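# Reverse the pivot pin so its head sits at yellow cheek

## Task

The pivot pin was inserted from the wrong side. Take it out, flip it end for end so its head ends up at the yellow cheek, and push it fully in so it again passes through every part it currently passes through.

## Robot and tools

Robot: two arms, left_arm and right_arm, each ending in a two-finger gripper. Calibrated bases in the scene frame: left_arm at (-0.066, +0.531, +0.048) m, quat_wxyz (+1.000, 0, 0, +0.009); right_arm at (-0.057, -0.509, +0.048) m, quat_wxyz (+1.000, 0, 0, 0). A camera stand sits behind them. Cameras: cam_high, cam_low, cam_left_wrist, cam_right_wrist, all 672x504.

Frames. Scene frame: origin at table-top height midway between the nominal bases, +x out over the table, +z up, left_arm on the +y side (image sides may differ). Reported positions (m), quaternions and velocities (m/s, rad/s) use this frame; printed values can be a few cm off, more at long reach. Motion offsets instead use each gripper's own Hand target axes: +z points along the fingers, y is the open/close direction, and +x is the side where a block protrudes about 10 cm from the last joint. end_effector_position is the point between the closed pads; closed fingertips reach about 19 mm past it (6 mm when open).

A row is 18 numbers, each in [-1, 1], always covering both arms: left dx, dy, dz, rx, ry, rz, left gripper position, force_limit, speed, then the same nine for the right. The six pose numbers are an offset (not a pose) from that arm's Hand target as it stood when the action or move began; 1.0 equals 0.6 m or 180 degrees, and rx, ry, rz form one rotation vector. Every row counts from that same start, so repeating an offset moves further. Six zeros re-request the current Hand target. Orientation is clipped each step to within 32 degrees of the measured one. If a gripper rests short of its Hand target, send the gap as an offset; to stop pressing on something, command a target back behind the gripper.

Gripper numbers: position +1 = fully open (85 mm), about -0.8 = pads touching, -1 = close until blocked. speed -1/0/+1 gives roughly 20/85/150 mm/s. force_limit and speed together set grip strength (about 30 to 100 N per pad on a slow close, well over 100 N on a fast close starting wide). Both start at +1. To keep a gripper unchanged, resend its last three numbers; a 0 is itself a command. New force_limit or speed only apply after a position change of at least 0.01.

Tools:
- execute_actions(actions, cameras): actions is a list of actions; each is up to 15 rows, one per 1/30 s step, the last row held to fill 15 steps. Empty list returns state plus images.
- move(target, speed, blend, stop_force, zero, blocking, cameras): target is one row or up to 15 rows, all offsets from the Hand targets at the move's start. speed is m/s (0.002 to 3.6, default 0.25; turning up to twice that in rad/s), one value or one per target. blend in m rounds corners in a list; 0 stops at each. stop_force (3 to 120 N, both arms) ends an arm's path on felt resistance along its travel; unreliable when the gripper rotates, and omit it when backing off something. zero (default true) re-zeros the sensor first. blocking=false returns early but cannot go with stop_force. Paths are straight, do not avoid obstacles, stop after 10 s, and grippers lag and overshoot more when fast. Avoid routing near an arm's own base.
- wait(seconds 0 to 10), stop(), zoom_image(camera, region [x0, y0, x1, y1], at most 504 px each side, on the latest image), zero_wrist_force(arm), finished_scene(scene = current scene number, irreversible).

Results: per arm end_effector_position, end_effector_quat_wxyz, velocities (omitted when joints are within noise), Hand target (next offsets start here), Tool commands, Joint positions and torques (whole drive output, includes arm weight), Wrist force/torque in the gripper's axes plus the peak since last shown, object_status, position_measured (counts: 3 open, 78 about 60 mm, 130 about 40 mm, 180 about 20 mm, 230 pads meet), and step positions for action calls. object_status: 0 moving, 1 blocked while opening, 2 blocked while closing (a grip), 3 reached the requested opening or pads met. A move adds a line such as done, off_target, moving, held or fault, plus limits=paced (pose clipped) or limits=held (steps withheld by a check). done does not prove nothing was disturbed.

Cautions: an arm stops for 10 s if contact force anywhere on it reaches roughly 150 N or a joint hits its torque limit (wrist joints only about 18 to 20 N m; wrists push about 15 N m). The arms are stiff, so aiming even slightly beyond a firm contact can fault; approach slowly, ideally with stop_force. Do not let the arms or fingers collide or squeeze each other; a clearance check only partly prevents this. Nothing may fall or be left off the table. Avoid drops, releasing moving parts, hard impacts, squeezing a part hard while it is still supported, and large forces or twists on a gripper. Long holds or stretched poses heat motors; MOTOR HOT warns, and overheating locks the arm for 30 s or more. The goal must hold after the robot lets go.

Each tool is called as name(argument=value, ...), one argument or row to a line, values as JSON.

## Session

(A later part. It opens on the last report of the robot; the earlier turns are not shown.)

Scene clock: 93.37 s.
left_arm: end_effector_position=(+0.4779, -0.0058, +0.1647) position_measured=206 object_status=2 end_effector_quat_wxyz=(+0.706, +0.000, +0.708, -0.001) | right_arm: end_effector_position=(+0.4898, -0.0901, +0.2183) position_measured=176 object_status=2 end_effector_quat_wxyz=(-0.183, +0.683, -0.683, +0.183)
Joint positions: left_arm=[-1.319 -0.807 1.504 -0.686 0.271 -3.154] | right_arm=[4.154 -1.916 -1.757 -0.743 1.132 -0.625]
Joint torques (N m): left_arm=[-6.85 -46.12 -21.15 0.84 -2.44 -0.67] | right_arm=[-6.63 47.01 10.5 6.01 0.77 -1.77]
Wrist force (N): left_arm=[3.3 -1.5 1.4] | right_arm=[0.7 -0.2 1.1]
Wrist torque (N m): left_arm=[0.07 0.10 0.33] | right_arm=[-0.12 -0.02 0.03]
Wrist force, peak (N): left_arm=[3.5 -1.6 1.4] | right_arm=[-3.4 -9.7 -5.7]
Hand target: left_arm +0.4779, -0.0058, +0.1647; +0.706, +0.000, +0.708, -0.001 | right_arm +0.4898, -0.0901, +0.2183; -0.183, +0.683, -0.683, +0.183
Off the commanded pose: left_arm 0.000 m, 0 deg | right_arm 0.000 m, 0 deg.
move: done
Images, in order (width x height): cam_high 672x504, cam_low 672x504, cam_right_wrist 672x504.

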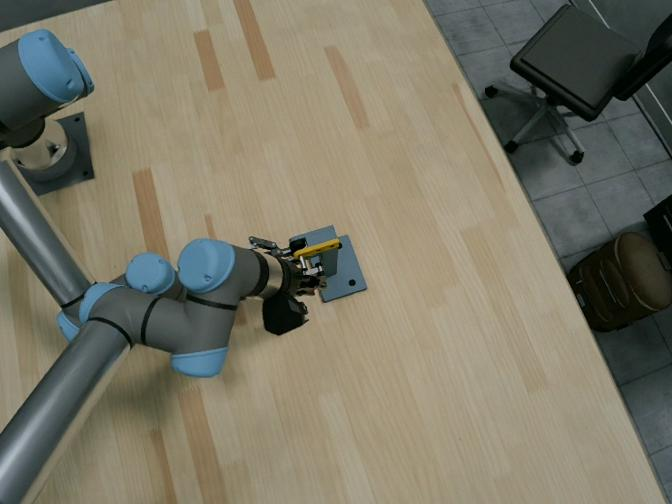

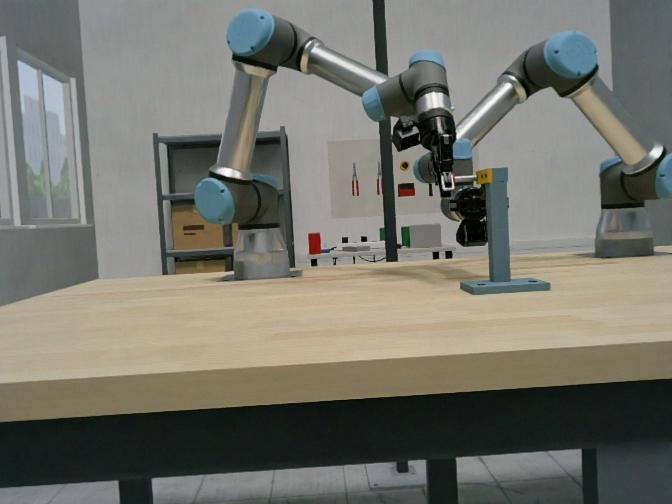

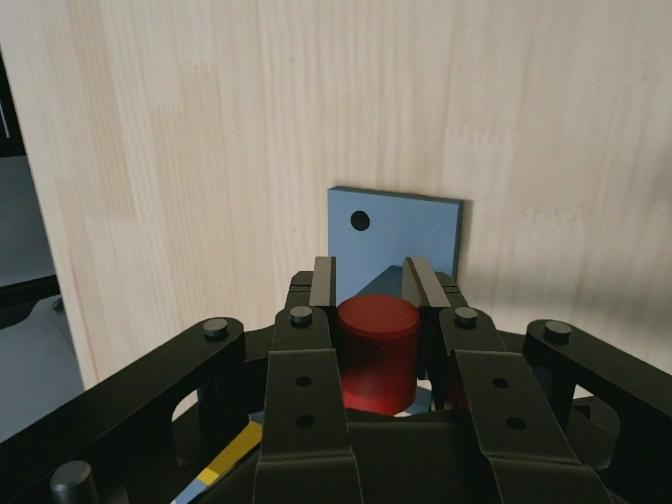

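move(
  target=[-0.037,0,0,0,0,0,-1,-1,-1,0,0,0,0,0,0,-1,0,-1],
  speed=0.04,
  stop_force=10,
  cameras=["cam_high","cam_left_wrist","cam_right_wrist"],
)

zoom_image(
  camera="cam_high",
  region=[270, 220, 350, 300],
)

zoom_image(
  camera="cam_left_wrist",
  region=[260, 230, 480, 450],
)

Scene clock: 95.23 s.
left_arm: end_effector_position=(+0.4780, -0.0058, +0.1869) position_measured=206 object_status=2 end_effector_quat_wxyz=(+0.706, +0.000, +0.708, -0.001) | right_arm: end_effector_position=(+0.4898, -0.0901, +0.2183) position_measured=176 object_status=2 end_effector_quat_wxyz=(-0.183, +0.683, -0.683, +0.183)
Joint positions: left_arm=[-1.319 -0.839 1.495 -0.644 0.271 -3.154] | right_arm=[4.154 -1.916 -1.757 -0.743 1.132 -0.625]
Joint torques (N m): left_arm=[8.64 -64.27 -28.91 1.06 2.73 -0.69] | right_arm=[-5.77 48.18 9.89 5.99 0.33 -1.57]
Wrist force (N): left_arm=[3.2 -1.5 1.5] | right_arm=[0.8 0.1 1.2]
Wrist torque (N m): left_arm=[0.10 0.12 0.26] | right_arm=[-0.07 -0.04 0.03]
Wrist force, peak (N): left_arm=[4.3 -1.4 1.3] | right_arm=[0.8 -0.2 1.4]
Hand target: left_arm +0.4780, -0.0058, +0.1869; +0.706, +0.000, +0.708, -0.001 | right_arm +0.4898, -0.0901, +0.2183; -0.183, +0.683, -0.683, +0.183
Off the commanded pose: left_arm 0.000 m, 0 deg | right_arm 0.000 m, 0 deg.
move: done
Images, in order (width x height): cam_high 672x504, cam_left_wrist 672x504, cam_right_wrist 672x504.

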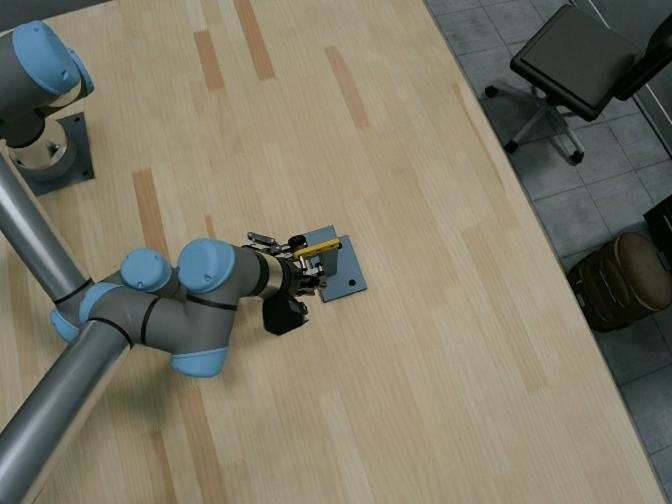

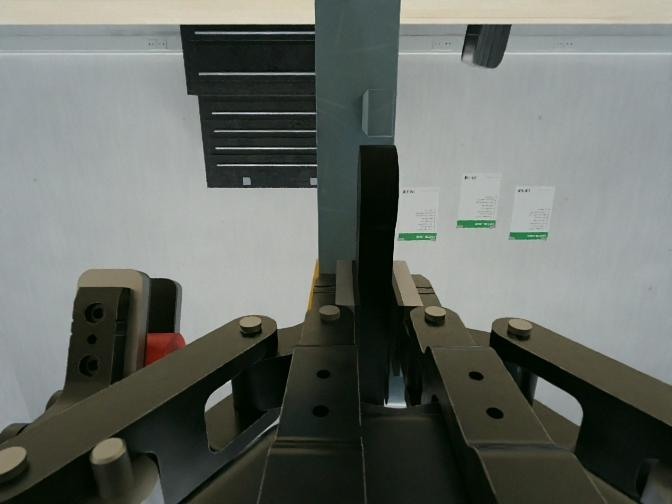

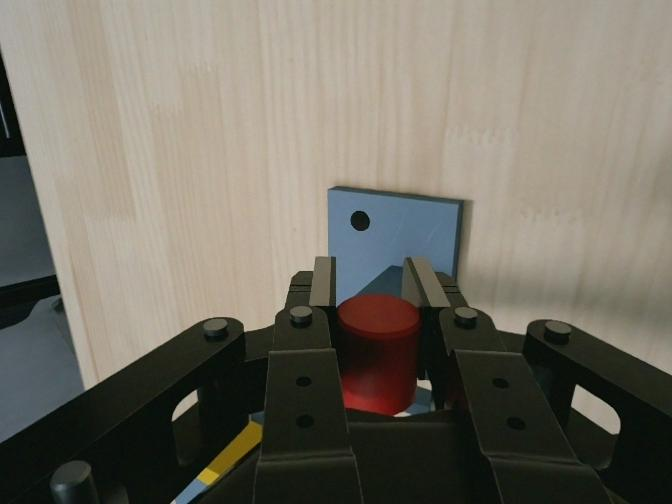

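Scaled by 6.300 from the camera's 672x504 image, which has a finer 960x720 frame.

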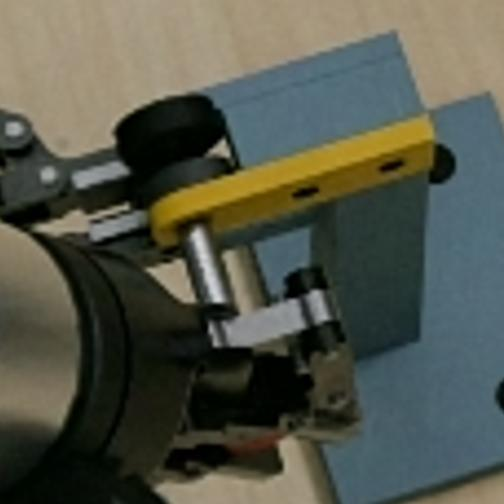

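Scaled by 2.291 from the camera's 672x504 image, which has a finer 960x720 frame.

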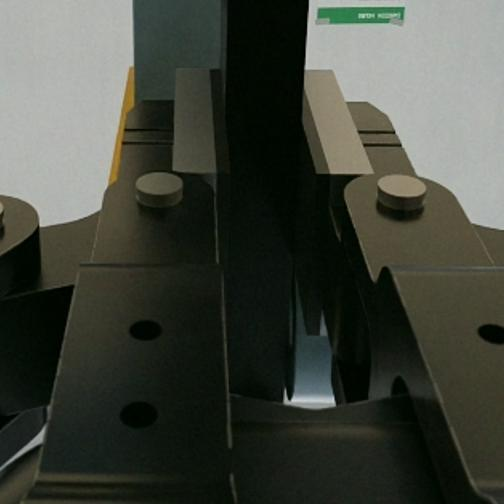

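move(
  target=[-0.004,0,0.0075,0,0,0,-1,-1,-1,0,0,0,0,0,0,-1,0,-1],
  speed=0.03,
  stop_force=8,
  cameras=["cam_high"],
)

zoom_image(
  camera="cam_high",
  region=[270, 220, 350, 300],
)

Scene clock: 97.00 s.
left_arm: end_effector_position=(+0.4825, -0.0058, +0.1893) position_measured=206 object_status=2 end_effector_quat_wxyz=(+0.706, +0.000, +0.708, -0.001) | right_arm: end_effector_position=(+0.4898, -0.0901, +0.2183) position_measured=176 object_status=2 end_effector_quat_wxyz=(-0.183, +0.683, -0.683, +0.183)
Joint positions: left_arm=[-1.312 -0.839 1.486 -0.636 0.278 -3.153] | right_arm=[4.154 -1.916 -1.757 -0.743 1.132 -0.625]
Joint torques (N m): left_arm=[8.43 -45.67 -27.16 1.23 2.7 -0.73] | right_arm=[-6.93 47.81 9.84 6.12 0.34 -1.48]
Wrist force (N): left_arm=[3.4 -1.5 1.3] | right_arm=[0.8 -0.1 1.2]
Wrist torque (N m): left_arm=[0.08 0.09 0.26] | right_arm=[-0.11 -0.04 0.03]
Wrist force, peak (N): left_arm=[3.7 -1.3 1.5] | right_arm=[0.9 0.0 1.4]
Hand target: left_arm +0.4825, -0.0058, +0.1893; +0.706, +0.000, +0.708, -0.001 | right_arm +0.4898, -0.0901, +0.2183; -0.183, +0.683, -0.683, +0.183
Off the commanded pose: left_arm 0.000 m, 0 deg | right_arm 0.000 m, 0 deg.
move: done
Images, in order (width x height): cam_high 672x504.

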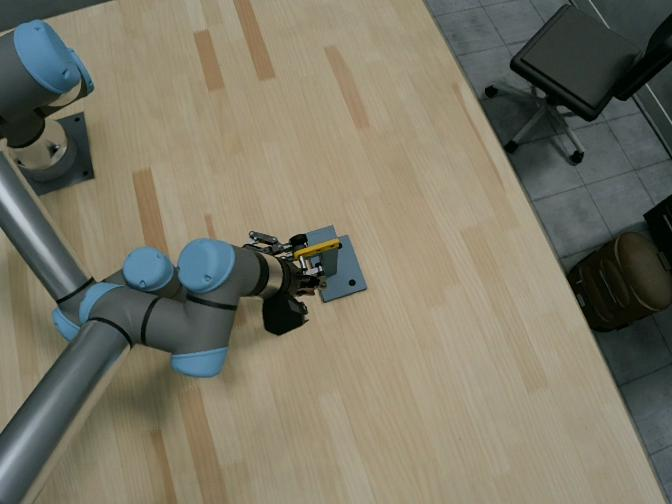

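Scaled by 6.300 from the camera's 672x504 image, which has a finer 960x720 frame.

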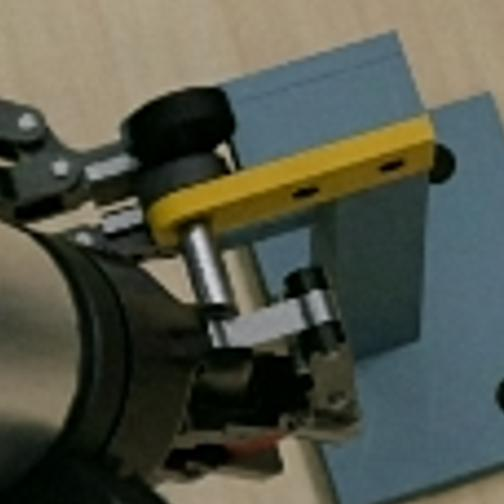

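move(
  target=[0,0,0,0,0,0,-1,-1,-1,-0.03,0,0,0,0,0,-1,0,-1],
  speed=0.015,
  stop_force=6,
  cameras=["cam_high"],
)

zoom_image(
  camera="cam_high",
  region=[270, 220, 350, 300],
)

Scene clock: 99.67 s.
left_arm: end_effector_position=(+0.4825, -0.0058, +0.1893) position_measured=206 object_status=2 end_effector_quat_wxyz=(+0.706, +0.000, +0.708, +0.000) | right_arm: end_effector_position=(+0.4898, -0.0749, +0.2183) position_measured=176 object_status=2 end_effector_quat_wxyz=(-0.183, +0.683, -0.683, +0.183)
Joint positions: left_arm=[-1.312 -0.839 1.486 -0.636 0.278 -3.153] | right_arm=[4.168 -1.938 -1.724 -0.76 1.128 -0.61]
Joint torques (N m): left_arm=[-11.23 -50.35 -27.08 -2.62 2.55 -0.79] | right_arm=[-5.35 48.57 10.83 4.94 1.06 -0.79]
Wrist force (N): left_arm=[2.6 0.7 1.5] | right_arm=[2.2 -2.8 1.0]
Wrist torque (N m): left_arm=[0.07 0.12 0.20] | right_arm=[-0.12 -0.06 0.05]
Wrist force, peak (N): left_arm=[4.6 7.1 0.7] | right_arm=[8.6 -0.9 0.6]
Hand target: left_arm +0.4825, -0.0058, +0.1893; +0.706, +0.000, +0.708, -0.001 | right_arm +0.4898, -0.0749, +0.2183; -0.183, +0.683, -0.683, +0.183 (not the last commanded pose)
Off the commanded pose: left_arm 0.000 m, 0 deg | right_arm 0.003 m, 0 deg.
move: contact (right_arm)
Images, in order (width x height): cam_high 672x504.

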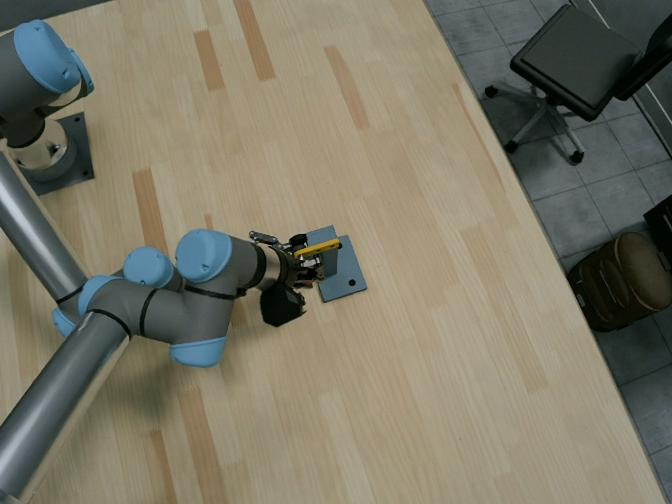

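Scaled by 6.300 from the camera's 672x504 image, which has a finer 960x720 frame.

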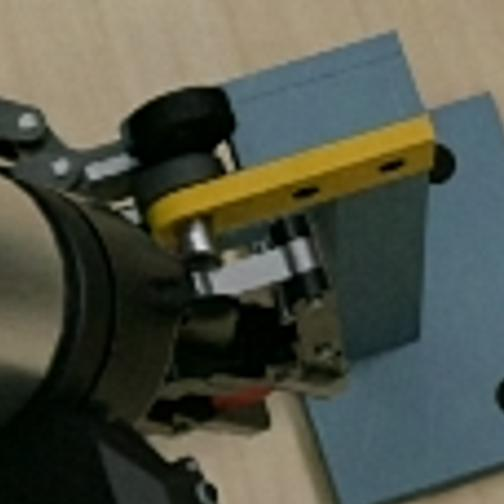

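move(
  target=[
    [0,0,0,0,0,0,-1,-1,-1,0.003,0,0,0,0,0,-1,0,-1],
    [0.041,0,-0.0077,0,0,0,-1,-1,-1,0.003,0,0,0,0,0,-1,0,-1],
  ],
  speed=0.04,
  cameras=["cam_high","cam_left_wrist"],
)

zoom_image(
  camera="cam_high",
  region=[270, 220, 350, 300],
)

move(
  target=[0,0,0,0,0,0,-1,-1,-1,-0.02,0,0,0,0,0,-1,0,-1],
  speed=0.015,
  stop_force=12,
)

Scene clock: 101.90 s.
left_arm: end_effector_position=(+0.4778, -0.0058, +0.1647) position_measured=206 object_status=2 end_effector_quat_wxyz=(+0.706, +0.000, +0.708, -0.001) | right_arm: end_effector_position=(+0.4898, -0.0767, +0.2183) position_measured=176 object_status=2 end_effector_quat_wxyz=(-0.183, +0.683, -0.683, +0.183)
Joint positions: left_arm=[-1.32 -0.807 1.504 -0.686 0.271 -3.154] | right_arm=[4.167 -1.935 -1.728 -0.758 1.129 -0.612]
Joint torques (N m): left_arm=[-9.63 -44.79 -9.05 -2.87 -2.42 1.18] | right_arm=[-5.15 46.33 7.61 4.67 1.06 -0.73]
Wrist force (N): left_arm=[2.5 -0.3 1.9] | right_arm=[-0.3 -4.4 0.7]
Wrist torque (N m): left_arm=[0.10 0.11 0.21] | right_arm=[-0.12 -0.01 0.15]
Wrist force, peak (N): left_arm=[-29.8 1.7 -39.6] | right_arm=[-0.5 -5.0 0.8]
Hand target: left_arm +0.4778, -0.0058, +0.1647; +0.706, +0.000, +0.708, -0.001 | right_arm +0.4898, -0.0767, +0.2183; -0.183, +0.683, -0.683, +0.183
Off the commanded pose: left_arm 0.000 m, 0 deg | right_arm 0.000 m, 0 deg.
move: done
Images, in order (width x height): cam_high 672x504, cam_left_wrist 672x504.

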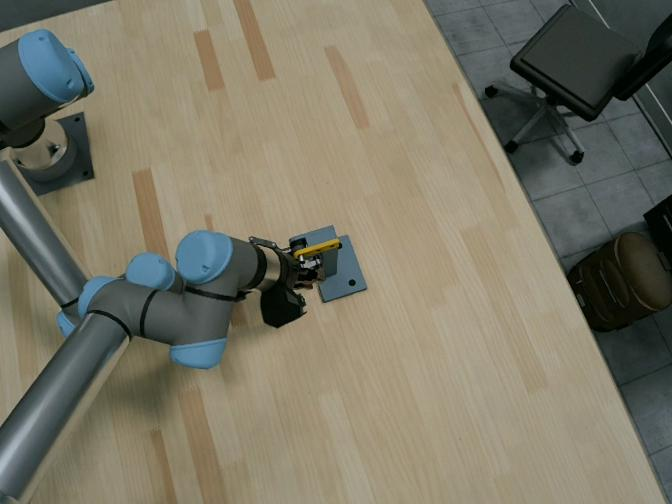

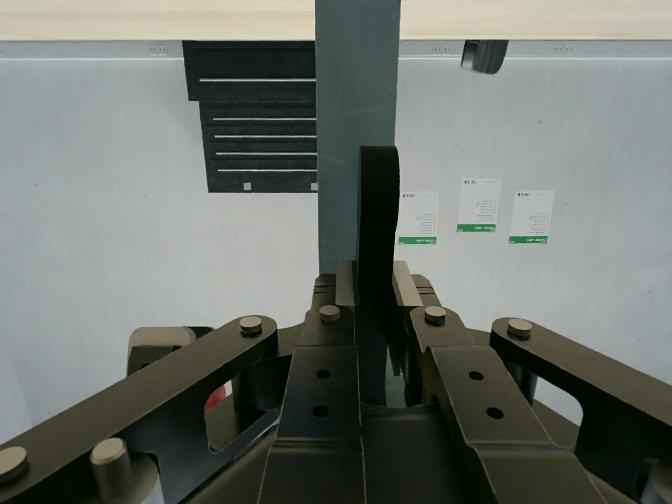

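Scaled by 6.300 from the camera's 672x504 image, which has a finer 960x720 frame.

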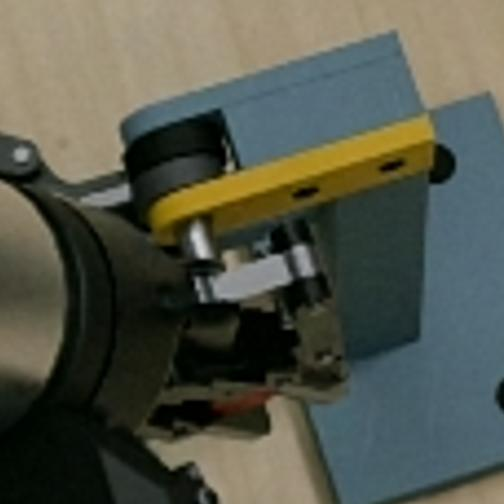

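Scene clock: 103.50 s.
left_arm: end_effector_position=(+0.4778, -0.0058, +0.1647) position_measured=206 object_status=2 end_effector_quat_wxyz=(+0.706, +0.000, +0.708, -0.001) | right_arm: end_effector_position=(+0.4898, -0.0647, +0.2183) position_measured=176 object_status=2 end_effector_quat_wxyz=(-0.183, +0.683, -0.683, +0.183)
Joint positions: left_arm=[-1.32 -0.807 1.504 -0.686 0.271 -3.154] | right_arm=[4.177 -1.953 -1.701 -0.772 1.126 -0.601]
Joint torques (N m): left_arm=[-0.8 -45.36 -12.66 -0.49 2.4 1.33] | right_arm=[8.52 31.15 34.09 0.46 -1.11 2.07]
Wrist force (N): left_arm=[0.8 -0.2 -2.0] | right_arm=[3.1 -3.7 1.3]
Wrist torque (N m): left_arm=[0.11 -0.03 0.20] | right_arm=[-0.15 -0.01 0.10]
Wrist force, peak (N): left_arm=[0.7 4.0 -1.0] | right_arm=[6.7 -3.0 1.2]
Hand target: left_arm +0.4778, -0.0058, +0.1647; +0.706, +0.000, +0.708, -0.001 | right_arm +0.4898, -0.0647, +0.2183; -0.183, +0.683, -0.683, +0.183
Off the commanded pose: left_arm 0.000 m, 0 deg | right_arm 0.000 m, 0 deg.
move: done

move(
  target=[0,0,0,0,0,0,-1,-1,-1,-0.042,-0.0005,0,0,0,0,-1,0,-1],
  speed=0.02,
  stop_force=18,
  cameras=["cam_low","cam_high","cam_right_wrist"],
)

zoom_image(
  camera="cam_high",
  region=[270, 220, 350, 300],
)

Scene clock: 106.03 s.
left_arm: end_effector_position=(+0.4778, -0.0058, +0.1647) position_measured=206 object_status=2 end_effector_quat_wxyz=(+0.706, +0.000, +0.708, -0.001) | right_arm: end_effector_position=(+0.4900, -0.0422, +0.2183) position_measured=176 object_status=2 end_effector_quat_wxyz=(-0.183, +0.683, -0.683, +0.183)
Joint positions: left_arm=[-1.32 -0.807 1.504 -0.686 0.271 -3.154] | right_arm=[4.195 -1.987 -1.648 -0.8 1.121 -0.581]
Joint torques (N m): left_arm=[8.56 -45.15 -22.59 0.86 2.54 0.98] | right_arm=[-2.52 47.79 15.6 7.44 1.04 -0.49]
Wrist force (N): left_arm=[0.1 -0.9 -0.2] | right_arm=[19.0 7.6 -8.4]
Wrist torque (N m): left_arm=[0.11 0.08 0.24] | right_arm=[-0.05 -0.38 -0.40]
Wrist force, peak (N): left_arm=[-1.5 0.9 -5.4] | right_arm=[42.2 21.5 -27.4]
Hand target: left_arm +0.4778, -0.0058, +0.1647; +0.706, +0.000, +0.708, -0.001 | right_arm +0.4899, -0.0422, +0.2183; -0.183, +0.683, -0.683, +0.183 (not the last commanded pose)
Off the commanded pose: left_arm 0.000 m, 0 deg | right_arm 0.003 m, 0 deg.
move: contact (right_arm)
Images, in order (width x height): cam_high 672x504, cam_low 672x504, cam_right_wrist 672x504.

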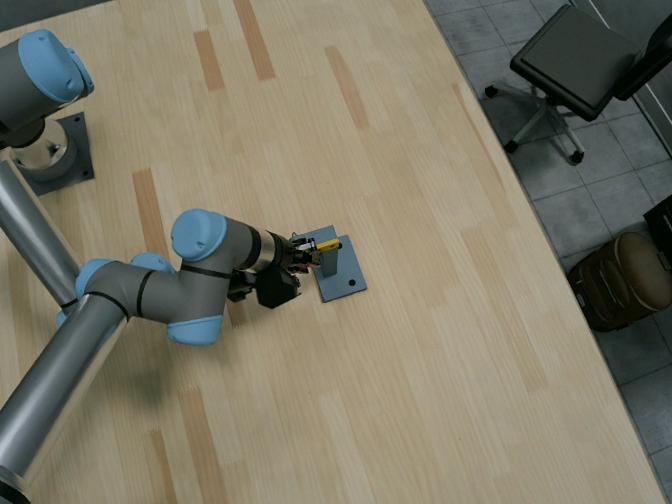

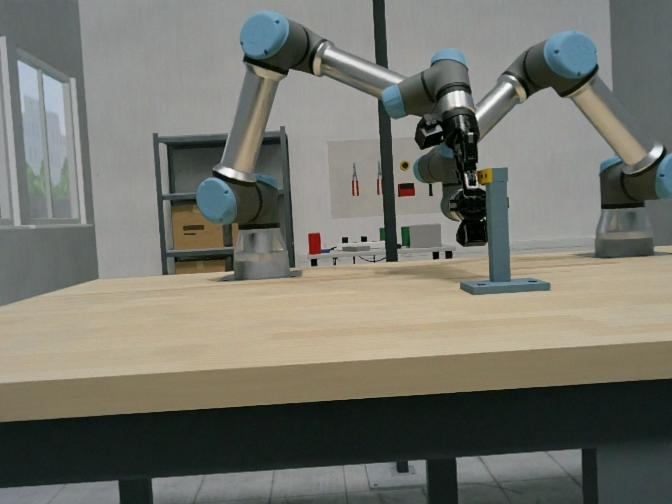

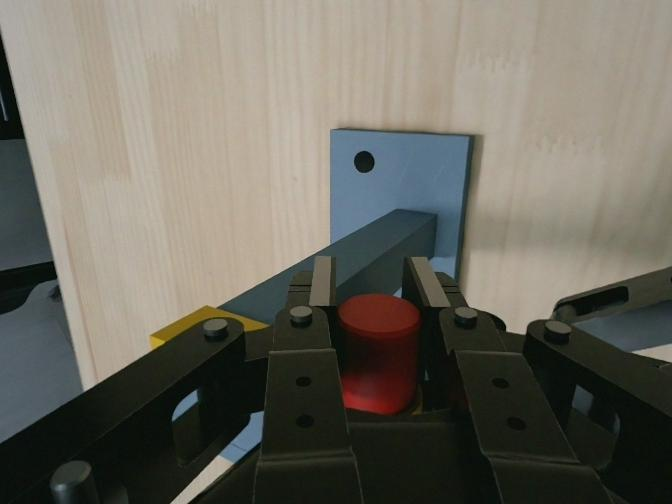

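Scaled by 6.300 from the camera's 672x504 image, which has a finer 960x720 frame.

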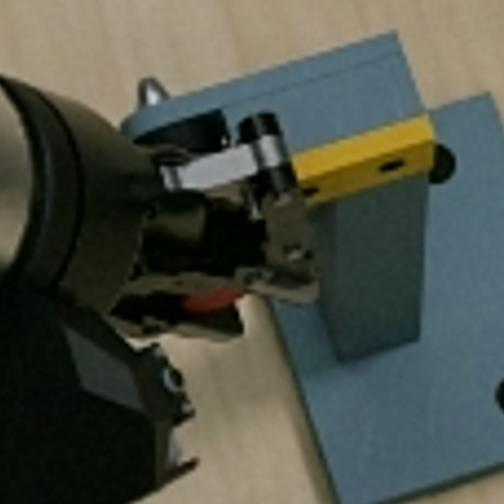

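Seated, by the numbers. Relax, release both and verify.

move(
  target=[
    [0,0,0,0,0,0,-1,-1,-1,0.001,0,0,0,0,0,0.1,0,-1],
    [0,0,0,0,0,0,-0.3,-1,-1,0.05,0,-0.15,0,0,0,0.1,0,-1],
    [0,0,-0.2,0,0,0,-0.3,-1,-1,0.05,0,-0.2,0,0,0,0.1,0,-1],
  ],
  speed=0.15,
  cameras=["cam_low","cam_high","cam_right_wrist","cam_left_wrist"],
)

zoom_image(
  camera="cam_right_wrist",
  region=[250, 220, 500, 470],
)

zoom_image(
  camera="cam_left_wrist",
  region=[240, 130, 480, 370],
)

Scene clock: 111.20 s.
left_arm: end_effector_position=(+0.3579, -0.0057, +0.1650) position_measured=167 object_status=3 end_effector_quat_wxyz=(+0.706, +0.000, +0.708, +0.000) | right_arm: end_effector_position=(+0.4299, -0.0722, +0.3222) position_measured=117 object_status=3 end_effector_quat_wxyz=(-0.183, +0.683, -0.683, +0.183)
Joint positions: left_arm=[-1.528 -0.884 1.656 -0.723 0.063 -3.191] | right_arm=[4.263 -1.75 -1.67 -1.046 1.103 -0.509]
Joint torques (N m): left_arm=[-8.45 -55.52 -14.69 1.45 -2.9 -1.16] | right_arm=[6.73 41.59 35.68 0.53 -2.87 2.09]
Wrist force (N): left_arm=[0.6 -1.2 1.4] | right_arm=[0.7 -0.7 0.3]
Wrist torque (N m): left_arm=[0.10 0.15 0.33] | right_arm=[-0.12 -0.03 -0.08]
Wrist force, peak (N): left_arm=[1.0 -0.8 3.1] | right_arm=[19.0 7.6 -8.8]
Hand target: left_arm +0.3578, -0.0057, +0.1651; +0.706, +0.000, +0.708, -0.001 | right_arm +0.4299, -0.0722, +0.3222; -0.183, +0.683, -0.683, +0.183
Off the commanded pose: left_arm 0.000 m, 0 deg | right_arm 0.000 m, 0 deg.
move: done

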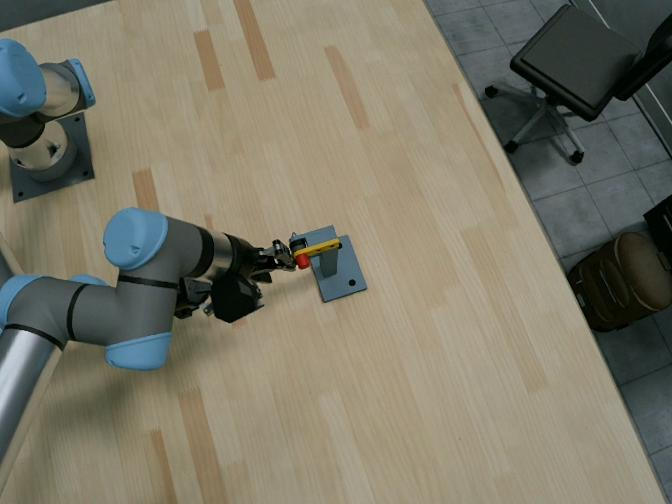

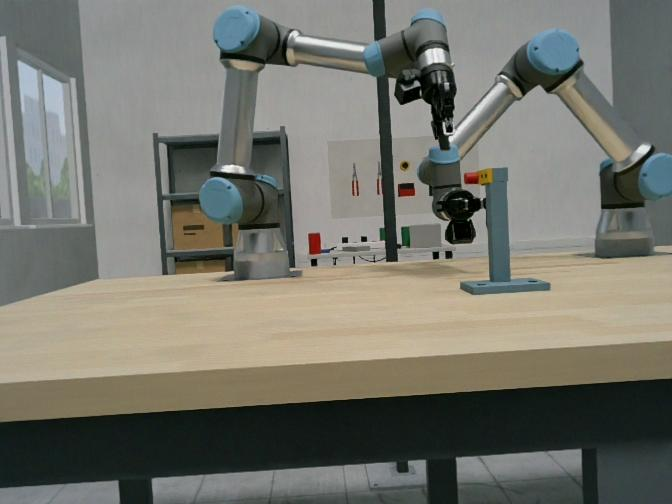

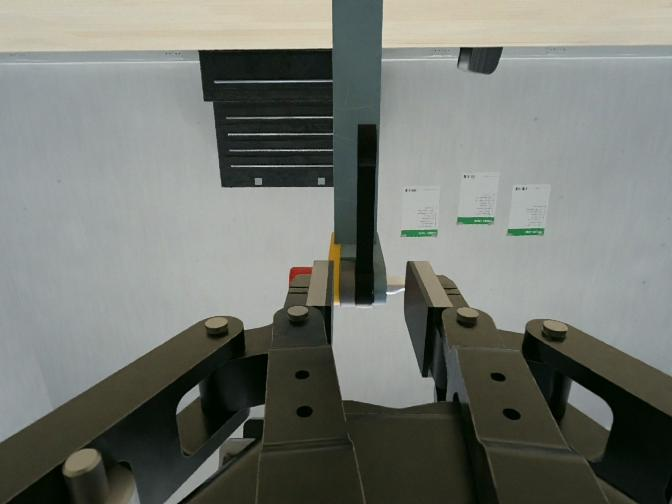

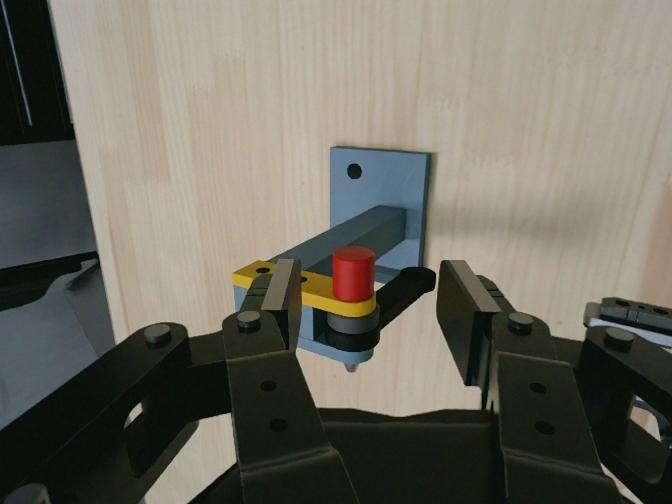

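Scaled by 2.016 from the camera's 672x504 image, which has a finer 960x720 frame.

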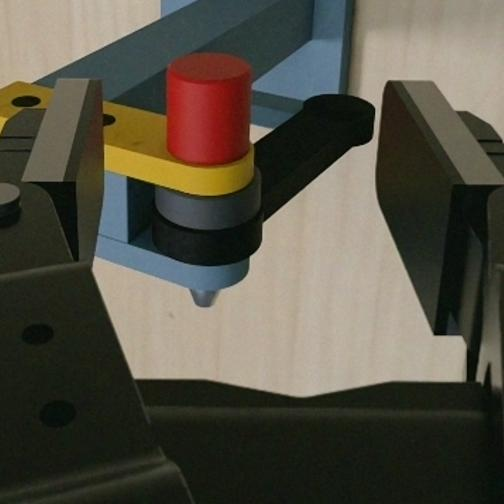

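Scaled by 2.100 from the camera's 672x504 image, which has a finer 960x720 frame.

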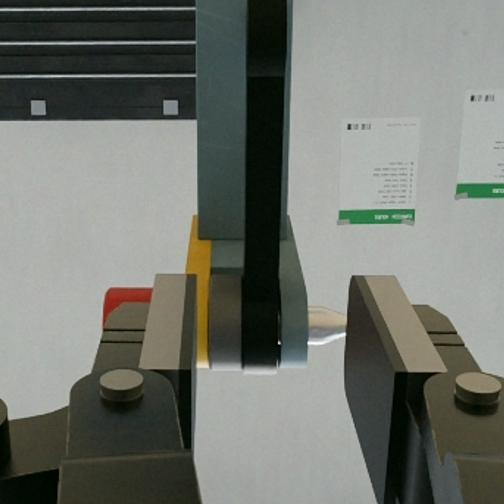

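finished_scene(
  scene=1,
)

The scene is finished: the task was done.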